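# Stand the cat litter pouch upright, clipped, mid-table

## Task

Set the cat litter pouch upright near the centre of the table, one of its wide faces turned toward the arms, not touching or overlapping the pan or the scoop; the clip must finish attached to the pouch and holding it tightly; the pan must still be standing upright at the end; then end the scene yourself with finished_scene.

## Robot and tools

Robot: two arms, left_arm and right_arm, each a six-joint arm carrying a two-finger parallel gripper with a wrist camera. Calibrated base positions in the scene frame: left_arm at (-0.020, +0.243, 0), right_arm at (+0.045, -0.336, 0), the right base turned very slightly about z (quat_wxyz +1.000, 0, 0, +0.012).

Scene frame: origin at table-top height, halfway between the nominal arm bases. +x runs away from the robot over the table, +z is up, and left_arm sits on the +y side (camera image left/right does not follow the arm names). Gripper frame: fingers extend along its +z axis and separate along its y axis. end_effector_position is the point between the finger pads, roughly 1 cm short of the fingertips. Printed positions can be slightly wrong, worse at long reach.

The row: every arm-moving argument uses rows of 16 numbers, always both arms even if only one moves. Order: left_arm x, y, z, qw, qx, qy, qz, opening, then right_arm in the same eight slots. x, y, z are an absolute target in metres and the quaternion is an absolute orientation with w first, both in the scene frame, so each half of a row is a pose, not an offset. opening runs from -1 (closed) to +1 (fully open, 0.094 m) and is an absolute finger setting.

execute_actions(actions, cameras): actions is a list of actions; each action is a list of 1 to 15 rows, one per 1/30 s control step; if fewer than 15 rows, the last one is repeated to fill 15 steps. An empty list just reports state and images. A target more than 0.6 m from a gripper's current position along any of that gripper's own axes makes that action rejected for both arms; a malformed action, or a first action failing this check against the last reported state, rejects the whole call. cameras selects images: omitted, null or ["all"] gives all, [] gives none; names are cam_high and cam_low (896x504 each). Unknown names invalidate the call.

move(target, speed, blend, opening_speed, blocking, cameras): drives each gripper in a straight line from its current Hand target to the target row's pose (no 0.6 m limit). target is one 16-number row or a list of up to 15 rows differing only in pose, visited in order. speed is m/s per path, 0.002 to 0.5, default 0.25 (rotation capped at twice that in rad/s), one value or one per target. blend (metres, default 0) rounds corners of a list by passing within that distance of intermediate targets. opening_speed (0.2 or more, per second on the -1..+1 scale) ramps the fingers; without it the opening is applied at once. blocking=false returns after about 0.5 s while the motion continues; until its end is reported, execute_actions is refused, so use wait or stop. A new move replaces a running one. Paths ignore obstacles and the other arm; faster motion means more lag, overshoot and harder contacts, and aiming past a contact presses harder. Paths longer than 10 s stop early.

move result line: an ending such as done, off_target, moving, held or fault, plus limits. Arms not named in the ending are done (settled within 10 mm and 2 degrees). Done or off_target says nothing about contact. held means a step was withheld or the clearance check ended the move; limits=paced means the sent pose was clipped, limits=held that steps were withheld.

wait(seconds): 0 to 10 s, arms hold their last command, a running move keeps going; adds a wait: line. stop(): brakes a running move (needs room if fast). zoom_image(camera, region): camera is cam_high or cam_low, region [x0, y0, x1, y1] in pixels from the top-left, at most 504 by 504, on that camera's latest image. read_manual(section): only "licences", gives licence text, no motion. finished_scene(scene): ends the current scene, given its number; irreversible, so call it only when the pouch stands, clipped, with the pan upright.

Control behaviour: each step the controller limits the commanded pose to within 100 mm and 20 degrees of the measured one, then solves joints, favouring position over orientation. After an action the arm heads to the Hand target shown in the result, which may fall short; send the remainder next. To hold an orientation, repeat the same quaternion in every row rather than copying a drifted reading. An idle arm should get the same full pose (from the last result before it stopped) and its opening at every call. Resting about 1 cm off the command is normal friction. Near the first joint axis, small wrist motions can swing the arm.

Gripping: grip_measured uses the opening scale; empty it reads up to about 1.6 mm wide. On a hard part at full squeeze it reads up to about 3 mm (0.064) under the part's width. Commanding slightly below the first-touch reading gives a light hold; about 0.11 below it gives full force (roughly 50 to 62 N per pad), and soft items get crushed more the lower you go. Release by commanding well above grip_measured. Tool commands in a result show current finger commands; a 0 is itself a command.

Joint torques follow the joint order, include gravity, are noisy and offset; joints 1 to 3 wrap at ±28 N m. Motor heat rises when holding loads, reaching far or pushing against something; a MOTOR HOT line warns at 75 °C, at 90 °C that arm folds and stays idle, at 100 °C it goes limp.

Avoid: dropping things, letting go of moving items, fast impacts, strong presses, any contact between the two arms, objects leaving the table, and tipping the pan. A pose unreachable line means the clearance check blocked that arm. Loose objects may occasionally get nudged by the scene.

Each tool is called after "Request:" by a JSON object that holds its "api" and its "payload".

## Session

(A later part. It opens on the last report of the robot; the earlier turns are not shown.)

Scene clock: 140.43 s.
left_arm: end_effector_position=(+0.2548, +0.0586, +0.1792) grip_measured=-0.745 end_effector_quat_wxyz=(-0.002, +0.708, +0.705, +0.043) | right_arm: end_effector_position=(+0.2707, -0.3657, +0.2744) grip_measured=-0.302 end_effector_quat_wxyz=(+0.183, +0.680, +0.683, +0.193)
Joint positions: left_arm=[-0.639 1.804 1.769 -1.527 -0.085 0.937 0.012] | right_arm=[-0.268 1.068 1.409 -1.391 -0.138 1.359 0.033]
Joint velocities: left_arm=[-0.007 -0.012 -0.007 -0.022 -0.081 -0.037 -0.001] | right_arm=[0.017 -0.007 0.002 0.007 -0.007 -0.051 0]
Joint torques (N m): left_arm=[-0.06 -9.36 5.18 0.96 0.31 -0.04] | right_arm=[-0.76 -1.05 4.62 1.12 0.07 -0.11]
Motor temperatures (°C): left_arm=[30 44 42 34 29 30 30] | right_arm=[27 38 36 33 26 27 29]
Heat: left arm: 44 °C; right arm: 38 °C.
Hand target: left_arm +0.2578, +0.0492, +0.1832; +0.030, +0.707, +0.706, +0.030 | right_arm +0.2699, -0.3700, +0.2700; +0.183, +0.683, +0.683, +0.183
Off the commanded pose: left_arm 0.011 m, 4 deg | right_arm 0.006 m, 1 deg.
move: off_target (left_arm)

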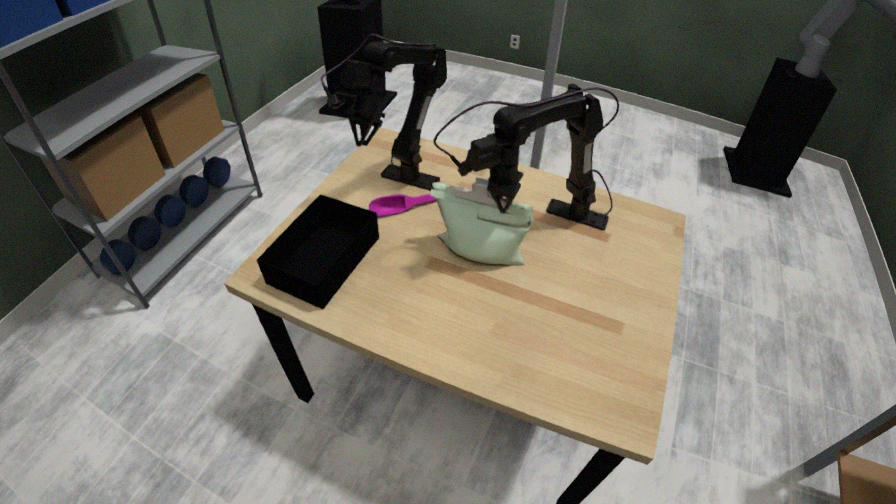

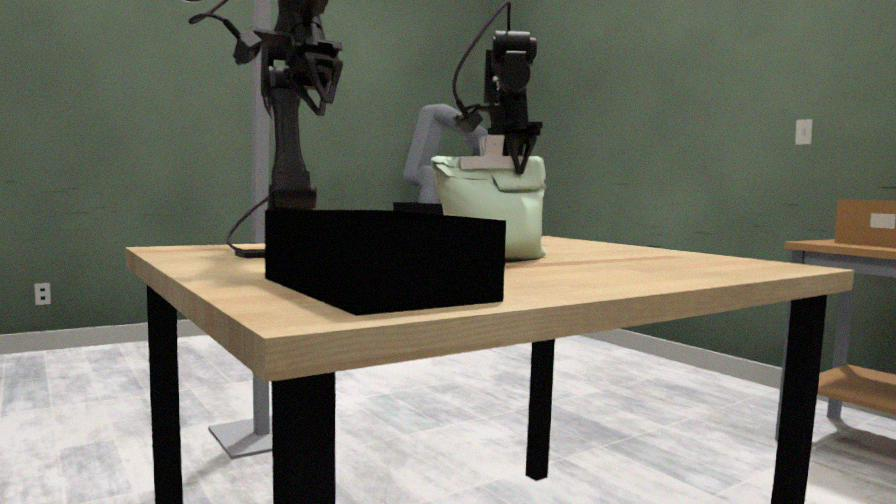

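Request:
{"api": "move", "payload": {"target": [0.266, 0.056, 0.180, 0.0185, 0.7069, 0.7069, 0.0185, -1.0, 0.270, -0.370, 0.270, 0.183, 0.683, 0.683, 0.183, -0.3], "speed": 0.04}}

Request:
{"api": "zoom_image", "payload": {"camera": "cam_high", "region": [370, 150, 570, 330]}}

Request:
{"api": "zoom_image", "payload": {"camera": "cam_low", "region": [420, 90, 660, 300]}}

Scene clock: 142.37 s.
left_arm: end_effector_position=(+0.2578, +0.0636, +0.1787) grip_measured=-0.745 end_effector_quat_wxyz=(+0.000, +0.710, +0.704, +0.025) | right_arm: end_effector_position=(+0.2707, -0.3657, +0.2744) grip_measured=-0.302 end_effector_quat_wxyz=(+0.183, +0.680, +0.683, +0.193)
Joint positions: left_arm=[-0.602 1.804 1.769 -1.526 -0.049 0.977 0.012] | right_arm=[-0.268 1.068 1.409 -1.391 -0.138 1.359 0.033]
Joint velocities: left_arm=[0.012 -0.007 -0.012 0.037 0.066 -0.022 -0.001] | right_arm=[0.002 -0.002 -0.017 -0.007 -0.022 -0.022 0.001]
Joint torques (N m): left_arm=[0.36 -6.61 7.94 0.68 0.23 0.05] | right_arm=[-0.99 -1.2 4.89 1.11 0.06 -0.1]
Motor temperatures (°C): left_arm=[30 43 41 34 29 30 30] | right_arm=[27 38 36 33 26 27 29]
Heat: left arm: 43 °C; right arm: 38 °C.
Hand target: left_arm +0.2658, +0.0559, +0.1800; +0.019, +0.707, +0.707, +0.018 | right_arm +0.2699, -0.3699, +0.2700; +0.183, +0.683, +0.683, +0.183
Off the commanded pose: left_arm 0.011 m, 2 deg | right_arm 0.006 m, 1 deg.
move: off_target (left_arm)

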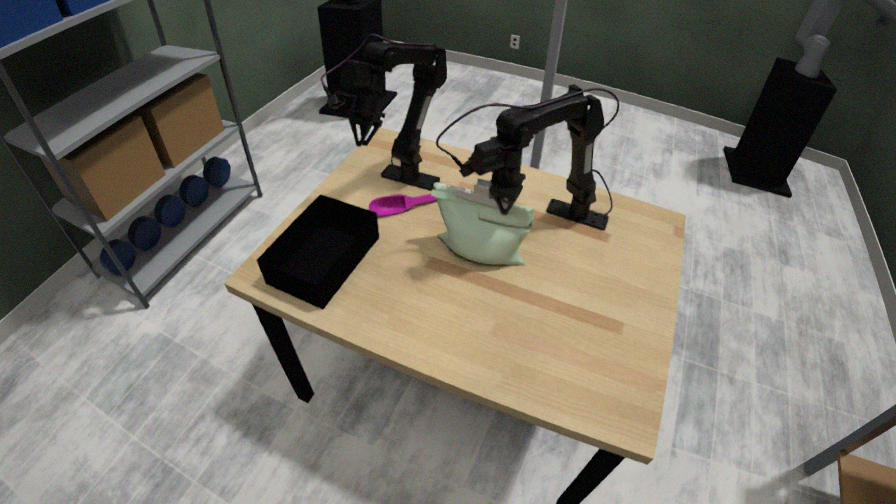

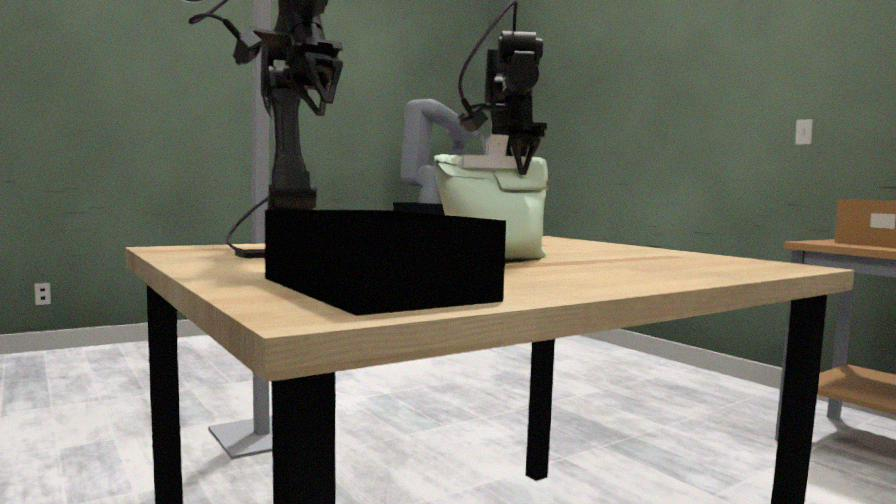

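Scaled by 2.520.

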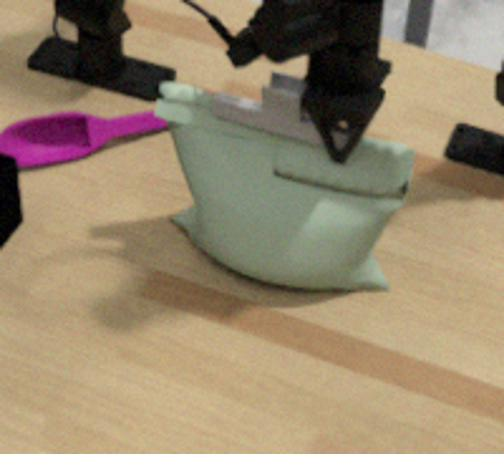

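Scaled by 2.100.

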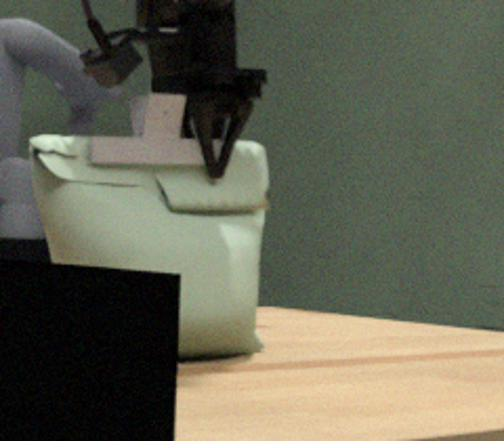

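Request:
{"api": "move", "payload": {"target": [0.266, 0.056, 0.180, 0.0185, 0.7069, 0.7069, 0.0185, -0.5, 0.270, -0.370, 0.270, 0.183, 0.683, 0.683, 0.183, -0.3], "speed": 0.04, "opening_speed": 0.3}}

Request:
{"api": "zoom_image", "payload": {"camera": "cam_high", "region": [370, 150, 570, 330]}}

Request:
{"api": "zoom_image", "payload": {"camera": "cam_low", "region": [420, 90, 660, 300]}}

Scene clock: 144.53 s.
left_arm: end_effector_position=(+0.2597, +0.0610, +0.1787) grip_measured=-0.502 end_effector_quat_wxyz=(+0.007, +0.710, +0.704, +0.023) | right_arm: end_effector_position=(+0.2707, -0.3657, +0.2744) grip_measured=-0.302 end_effector_quat_wxyz=(+0.183, +0.680, +0.683, +0.193)
Joint positions: left_arm=[-0.602 1.804 1.769 -1.514 -0.043 0.978 0.023] | right_arm=[-0.268 1.068 1.409 -1.391 -0.138 1.359 0.033]
Joint velocities: left_arm=[-0.007 -0.012 -0.007 -0.007 -0.007 -0.066 0] | right_arm=[0.002 -0.002 -0.007 0.051 0.066 -0.051 0]
Joint torques (N m): left_arm=[0.43 -6.65 7.73 0.59 0.12 0] | right_arm=[-1.07 -1.09 4.78 1.14 0 -0.12]
Motor temperatures (°C): left_arm=[30 42 42 34 29 30 30] | right_arm=[27 38 36 33 26 27 29]
Heat: left arm: 42 °C; right arm: 38 °C.
Hand target: left_arm +0.2658, +0.0560, +0.1799; +0.018, +0.707, +0.707, +0.018 | right_arm +0.2699, -0.3699, +0.2700; +0.183, +0.683, +0.683, +0.183
Off the commanded pose: left_arm 0.008 m, 1 deg | right_arm 0.006 m, 1 deg.
move: done

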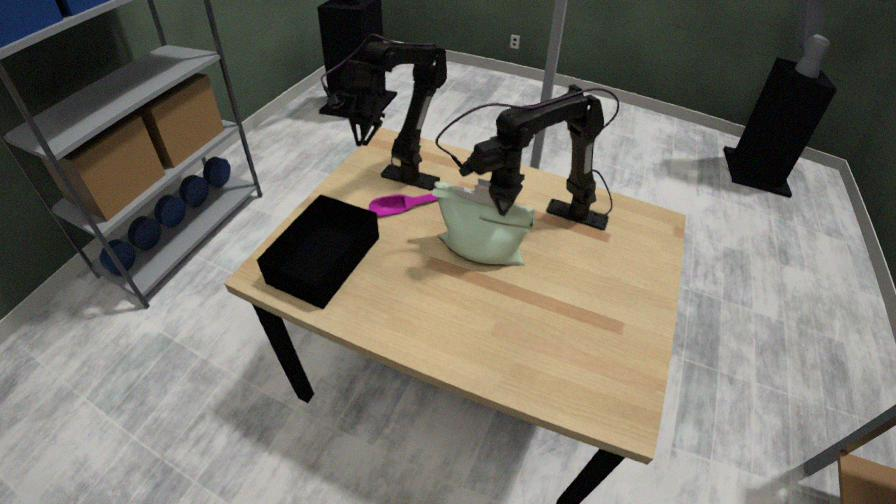

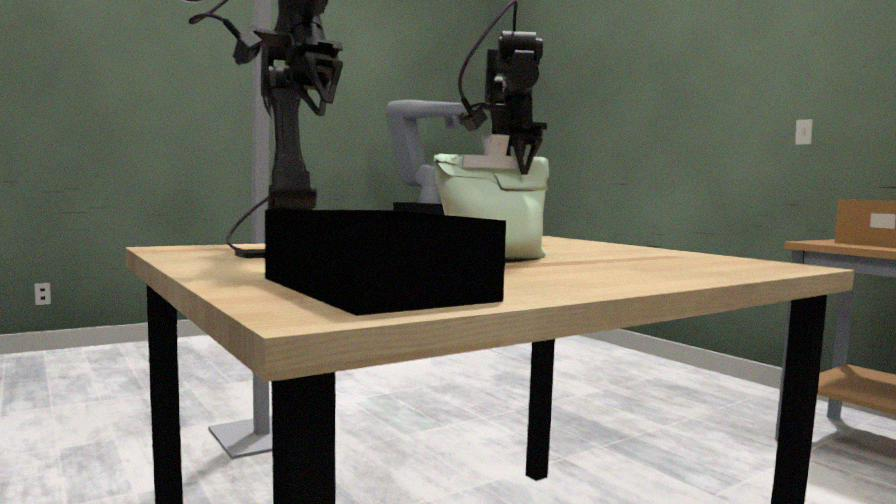

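Scaled by 2.520.

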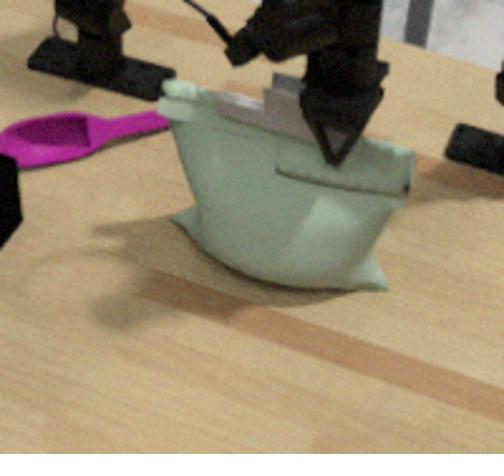

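Scaled by 2.100.

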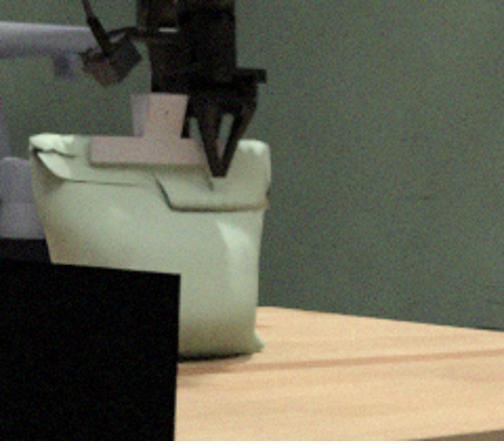

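Request:
{"api": "move", "payload": {"target": [0.266, 0.056, 0.180, 0.0185, 0.7069, 0.7069, 0.0185, -0.25, 0.270, -0.370, 0.270, 0.183, 0.683, 0.683, 0.183, -0.3], "speed": 0.04, "opening_speed": 0.4}}

Request:
{"api": "zoom_image", "payload": {"camera": "cam_high", "region": [370, 150, 570, 330]}}

Request:
{"api": "zoom_image", "payload": {"camera": "cam_low", "region": [420, 90, 660, 300]}}

Scene clock: 145.90 s.
left_arm: end_effector_position=(+0.2601, +0.0607, +0.1787) grip_measured=-0.252 end_effector_quat_wxyz=(+0.008, +0.710, +0.704, +0.023) | right_arm: end_effector_position=(+0.2708, -0.3657, +0.2744) grip_measured=-0.302 end_effector_quat_wxyz=(+0.183, +0.680, +0.683, +0.193)
Joint positions: left_arm=[-0.602 1.804 1.769 -1.512 -0.043 0.978 0.035] | right_arm=[-0.268 1.068 1.409 -1.391 -0.138 1.359 0.033]
Joint velocities: left_arm=[-0.007 0.002 -0.002 -0.037 0.007 0.037 0.002] | right_arm=[-0.002 0.012 -0.027 -0.007 -0.081 0.037 -0.002]
Joint torques (N m): left_arm=[0.25 -6.72 7.83 0.58 0.13 -0.03] | right_arm=[-0.99 -1.2 4.62 1.15 -0.02 -0.12]
Motor temperatures (°C): left_arm=[30 42 42 34 29 30 30] | right_arm=[27 38 36 33 26 27 29]
Heat: left arm: 42 °C; right arm: 38 °C.
Hand target: left_arm +0.2659, +0.0560, +0.1799; +0.019, +0.707, +0.707, +0.018 | right_arm +0.2700, -0.3700, +0.2700; +0.183, +0.683, +0.683, +0.183
Off the commanded pose: left_arm 0.008 m, 1 deg | right_arm 0.006 m, 1 deg.
move: done

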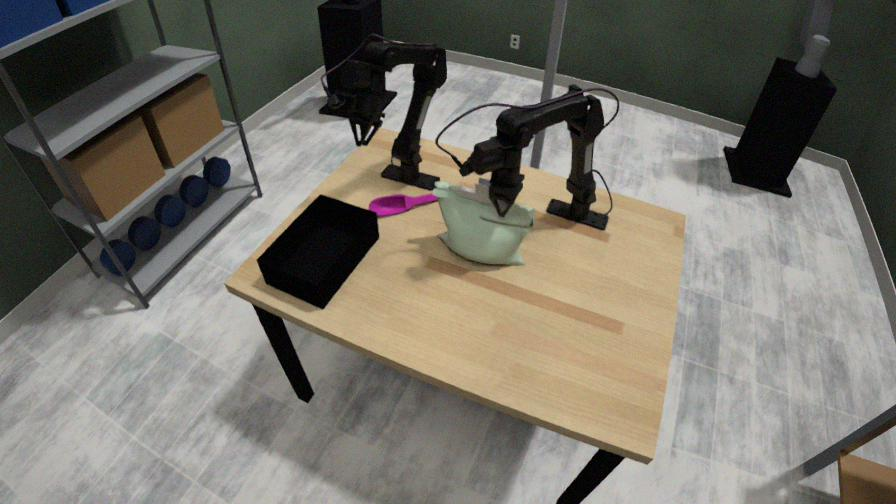

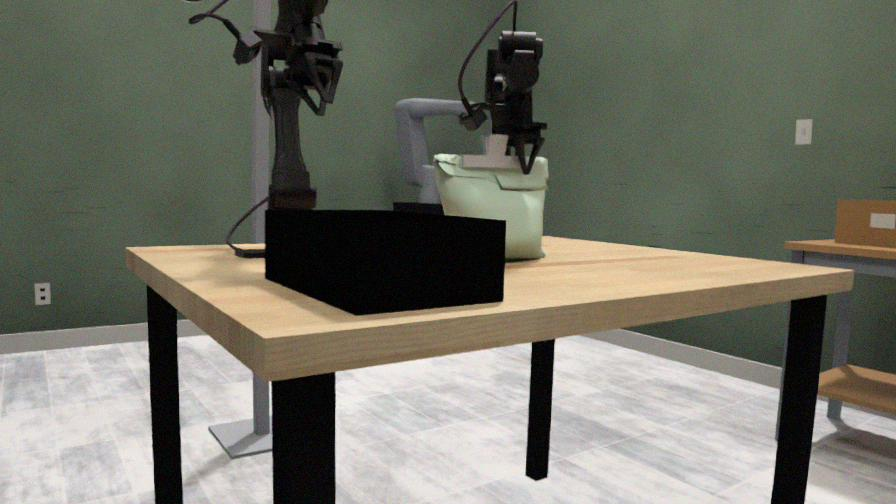

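Scaled by 2.520.

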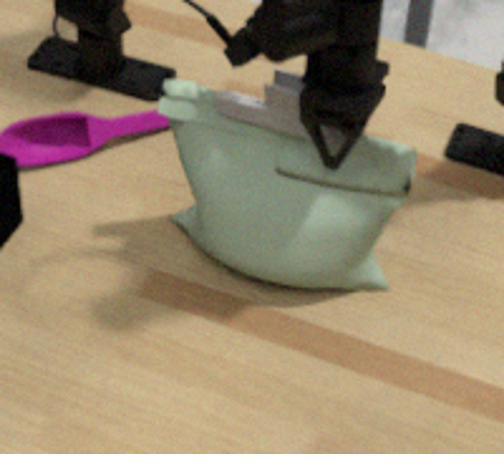

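Scaled by 2.100.

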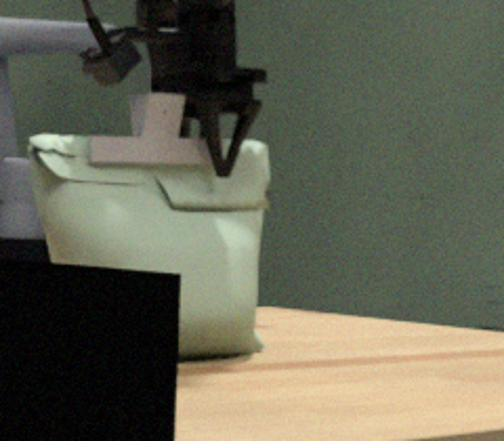

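Request:
{"api": "move", "payload": {"target": [0.264, 0.056, 0.226, 0.0616, 0.7044, 0.7044, 0.0616, -0.25, 0.270, -0.370, 0.270, 0.183, 0.683, 0.683, 0.183, -0.3], "speed": 0.05}}

Request:
{"api": "zoom_image", "payload": {"camera": "cam_high", "region": [370, 150, 570, 330]}}

Request:
{"api": "zoom_image", "payload": {"camera": "cam_low", "region": [420, 90, 660, 300]}}

Scene clock: 147.70 s.
left_arm: end_effector_position=(+0.2668, +0.0555, +0.2110) grip_measured=-0.251 end_effector_quat_wxyz=(+0.045, +0.707, +0.703, +0.057) | right_arm: end_effector_position=(+0.2708, -0.3657, +0.2744) grip_measured=-0.302 end_effector_quat_wxyz=(+0.183, +0.680, +0.683, +0.193)
Joint positions: left_arm=[-0.632 1.786 1.871 -1.549 -0.098 0.95 0.035] | right_arm=[-0.268 1.068 1.409 -1.391 -0.138 1.359 0.033]
Joint velocities: left_arm=[-0.012 -0.017 -0.017 0.007 0.022 -0.051 0] | right_arm=[0.017 -0.007 0.002 -0.051 -0.051 0.007 0.001]
Joint torques (N m): left_arm=[-0.28 -9.33 8.29 0.47 -0.15 -0.03] | right_arm=[-0.8 -1.02 4.64 1.16 0.03 -0.1]
Motor temperatures (°C): left_arm=[30 41 41 34 29 30 30] | right_arm=[27 37 36 33 26 27 29]
Heat: left arm: 41 °C; right arm: 37 °C.
Hand target: left_arm +0.2644, +0.0559, +0.2251; +0.062, +0.705, +0.704, +0.061 | right_arm +0.2699, -0.3699, +0.2700; +0.183, +0.683, +0.683, +0.183
Off the commanded pose: left_arm 0.015 m, 2 deg | right_arm 0.006 m, 1 deg.
move: off_target (left_arm)

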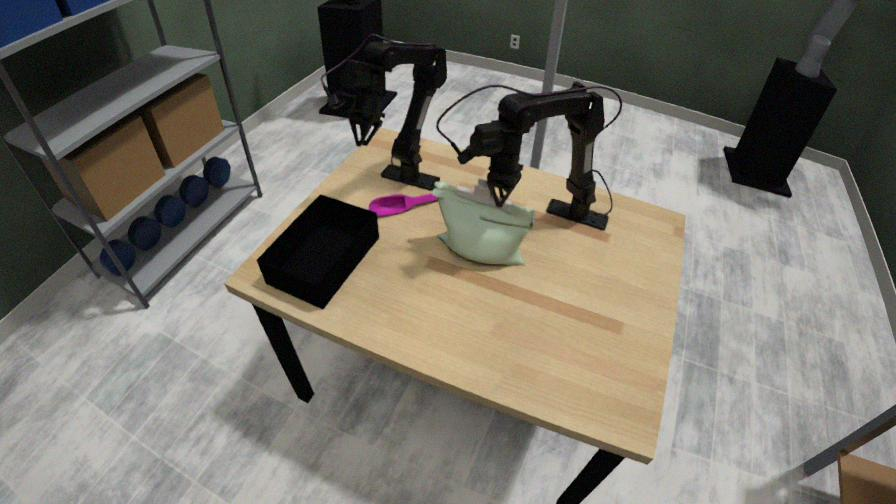

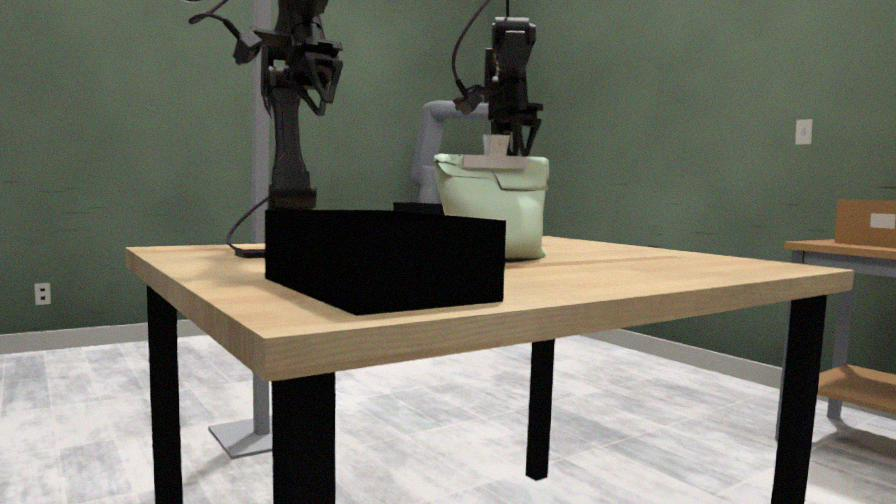

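Scaled by 2.520.

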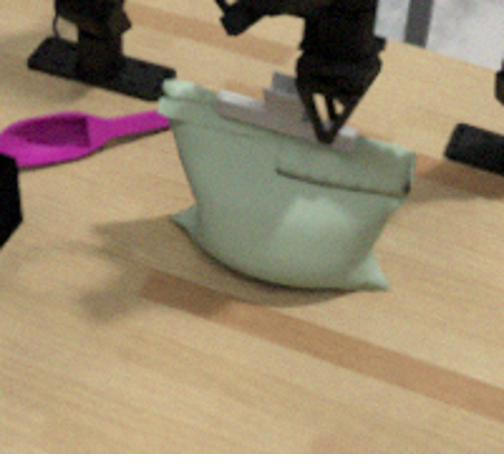

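Scaled by 2.100.

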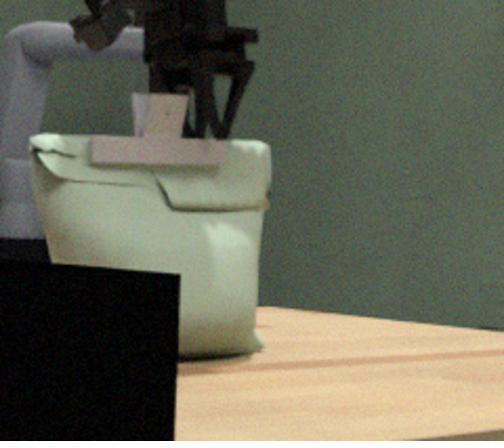

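Request:
{"api": "move", "payload": {"target": [[0.262, 0.060, 0.265, 0.1349, 0.6941, 0.6941, 0.1349, -0.25, 0.270, -0.370, 0.270, 0.183, 0.683, 0.683, 0.183, -0.3], [0.20, 0.16, 0.28, 0.1462, 0.6596, 0.7198, 0.1596, -0.25, 0.270, -0.370, 0.270, 0.183, 0.683, 0.683, 0.183, -0.3], [0.22, 0.33, 0.25, 0.1317, 0.5944, 0.7746, 0.1717, -0.25, 0.270, -0.370, 0.270, 0.183, 0.683, 0.683, 0.183, -0.3]], "speed": [0.06, 0.15, 0.2], "blend": [0.01, 0.03, 0]}}

Request:
{"api": "zoom_image", "payload": {"camera": "cam_high", "region": [370, 150, 570, 330]}}

Request:
{"api": "zoom_image", "payload": {"camera": "cam_low", "region": [420, 90, 660, 300]}}

Scene clock: 152.17 s.
left_arm: end_effector_position=(+0.2246, +0.3284, +0.2530) grip_measured=-0.251 end_effector_quat_wxyz=(+0.142, +0.594, +0.774, +0.169) | right_arm: end_effector_position=(+0.2708, -0.3657, +0.2744) grip_measured=-0.302 end_effector_quat_wxyz=(+0.183, +0.680, +0.683, +0.193)
Joint positions: left_arm=[0.383 1.211 1.43 -1.349 0.071 1.676 0.035] | right_arm=[-0.268 1.068 1.409 -1.391 -0.138 1.359 0.033]
Joint velocities: left_arm=[0.002 0.007 -0.002 -0.037 -0.051 -0.007 0] | right_arm=[0.002 -0.002 -0.012 -0.11 0.022 -0.081 0.001]
Joint torques (N m): left_arm=[0.57 -2.07 5.5 1.27 0.16 0.06] | right_arm=[-1.06 -1.21 4.74 1.14 -0.01 -0.1]
Motor temperatures (°C): left_arm=[30 40 41 34 29 30 29] | right_arm=[27 37 36 34 26 27 28]
Heat: left arm: 41 °C; right arm: 37 °C.
Hand target: left_arm +0.2251, +0.3275, +0.2502; +0.146, +0.593, +0.775, +0.163 | right_arm +0.2699, -0.3699, +0.2700; +0.183, +0.683, +0.683, +0.183
Off the commanded pose: left_arm 0.006 m, 1 deg | right_arm 0.006 m, 1 deg.
move: done

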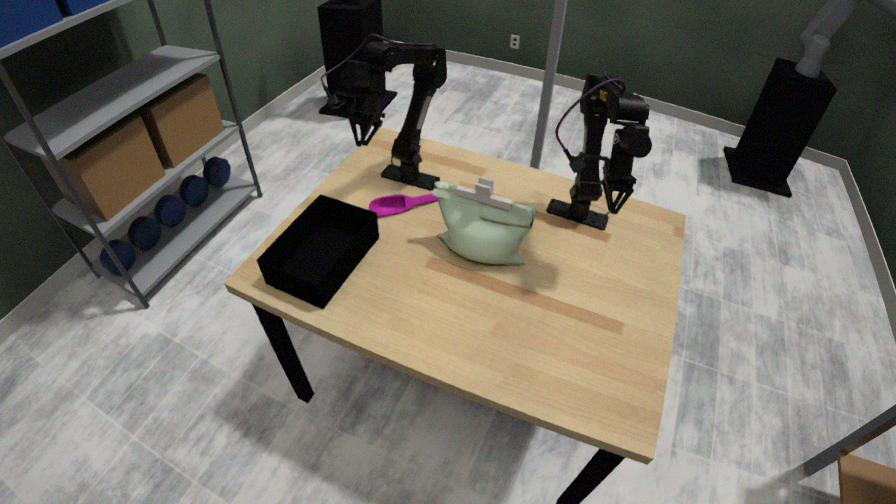

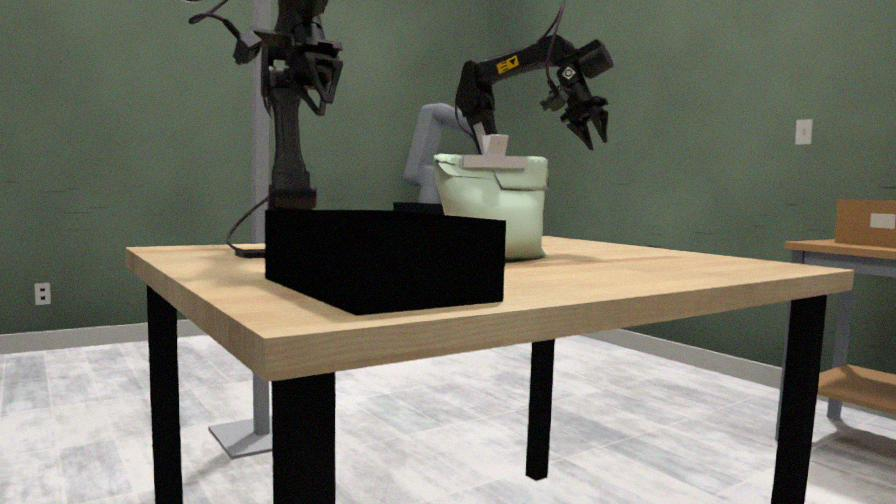

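Scaled by 2.520.

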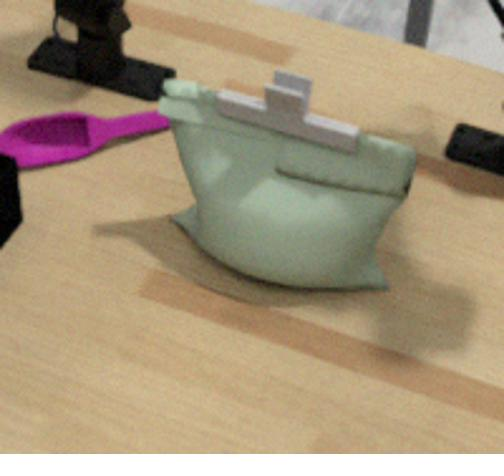

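Scaled by 2.100.

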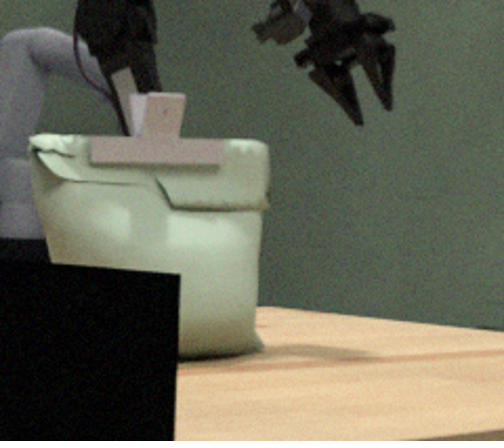

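Request:
{"api": "zoom_image", "payload": {"camera": "cam_high", "region": [425, 165, 545, 275]}}

Request:
{"api": "zoom_image", "payload": {"camera": "cam_low", "region": [425, 125, 560, 270]}}

Scaled by 4.200.

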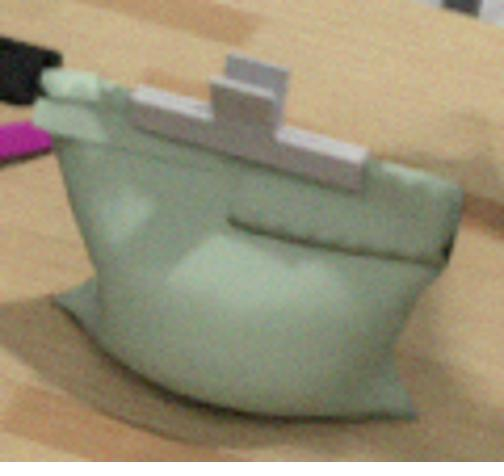

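Scaled by 3.476.

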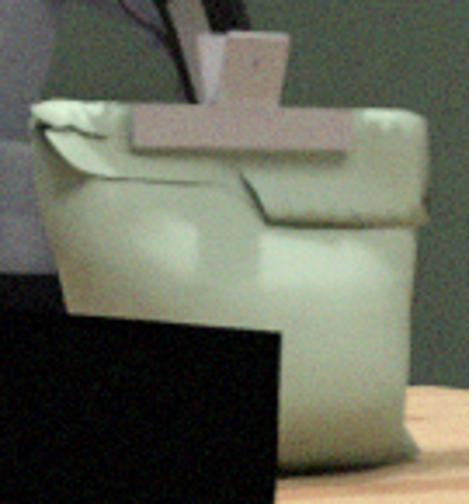

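Request:
{"api": "execute_actions", "payload": {"actions": [], "cameras": ["cam_high"]}}

Scene clock: 152.70 s.
left_arm: end_effector_position=(+0.2247, +0.3283, +0.2531) grip_measured=-0.251 end_effector_quat_wxyz=(+0.143, +0.594, +0.774, +0.169) | right_arm: end_effector_position=(+0.2708, -0.3657, +0.2744) grip_measured=-0.302 end_effector_quat_wxyz=(+0.183, +0.680, +0.683, +0.193)
Joint positions: left_arm=[0.383 1.211 1.43 -1.349 0.072 1.677 0.035] | right_arm=[-0.268 1.068 1.409 -1.391 -0.138 1.359 0.033]
Joint velocities: left_arm=[0.002 -0.012 -0.012 -0.022 0.007 0.007 0.001] | right_arm=[0.017 0.007 -0.007 -0.007 -0.022 -0.037 0]
Joint torques (N m): left_arm=[0.64 -2.28 5.61 1.28 0.16 0.01] | right_arm=[-0.81 -1.05 4.82 1.12 0 -0.09]
Motor temperatures (°C): left_arm=[30 40 41 34 29 30 29] | right_arm=[27 37 36 34 26 27 28]
Heat: left arm: 41 °C; right arm: 37 °C.
Hand target: left_arm +0.2252, +0.3275, +0.2502; +0.147, +0.593, +0.774, +0.163 | right_arm +0.2699, -0.3699, +0.2700; +0.183, +0.683, +0.683, +0.183
Tool commands: left_gripper/opening=-0.25 right_gripper/opening=-0.3
Off the commanded pose: left_arm 0.006 m, 1 deg | right_arm 0.006 m, 1 deg.
Images, in order (width x height): cam_high 896x504.

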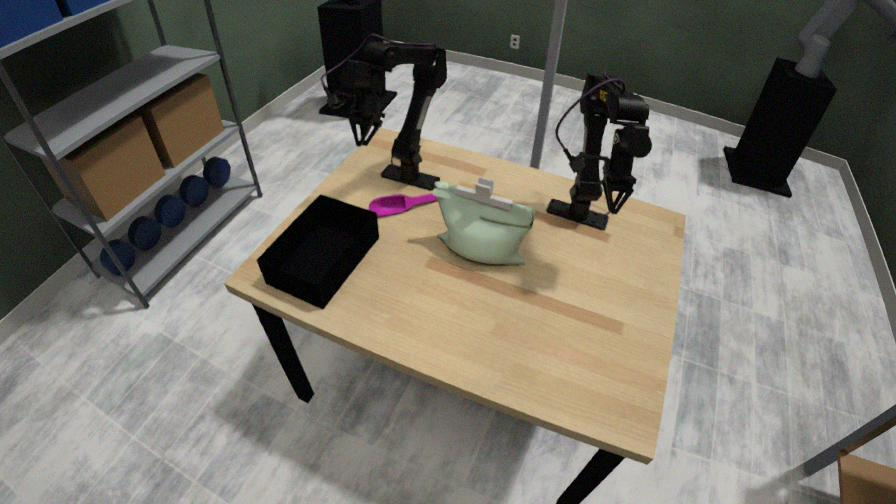

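Request:
{"api": "finished_scene", "payload": {"scene": 1}}

The scene is finished.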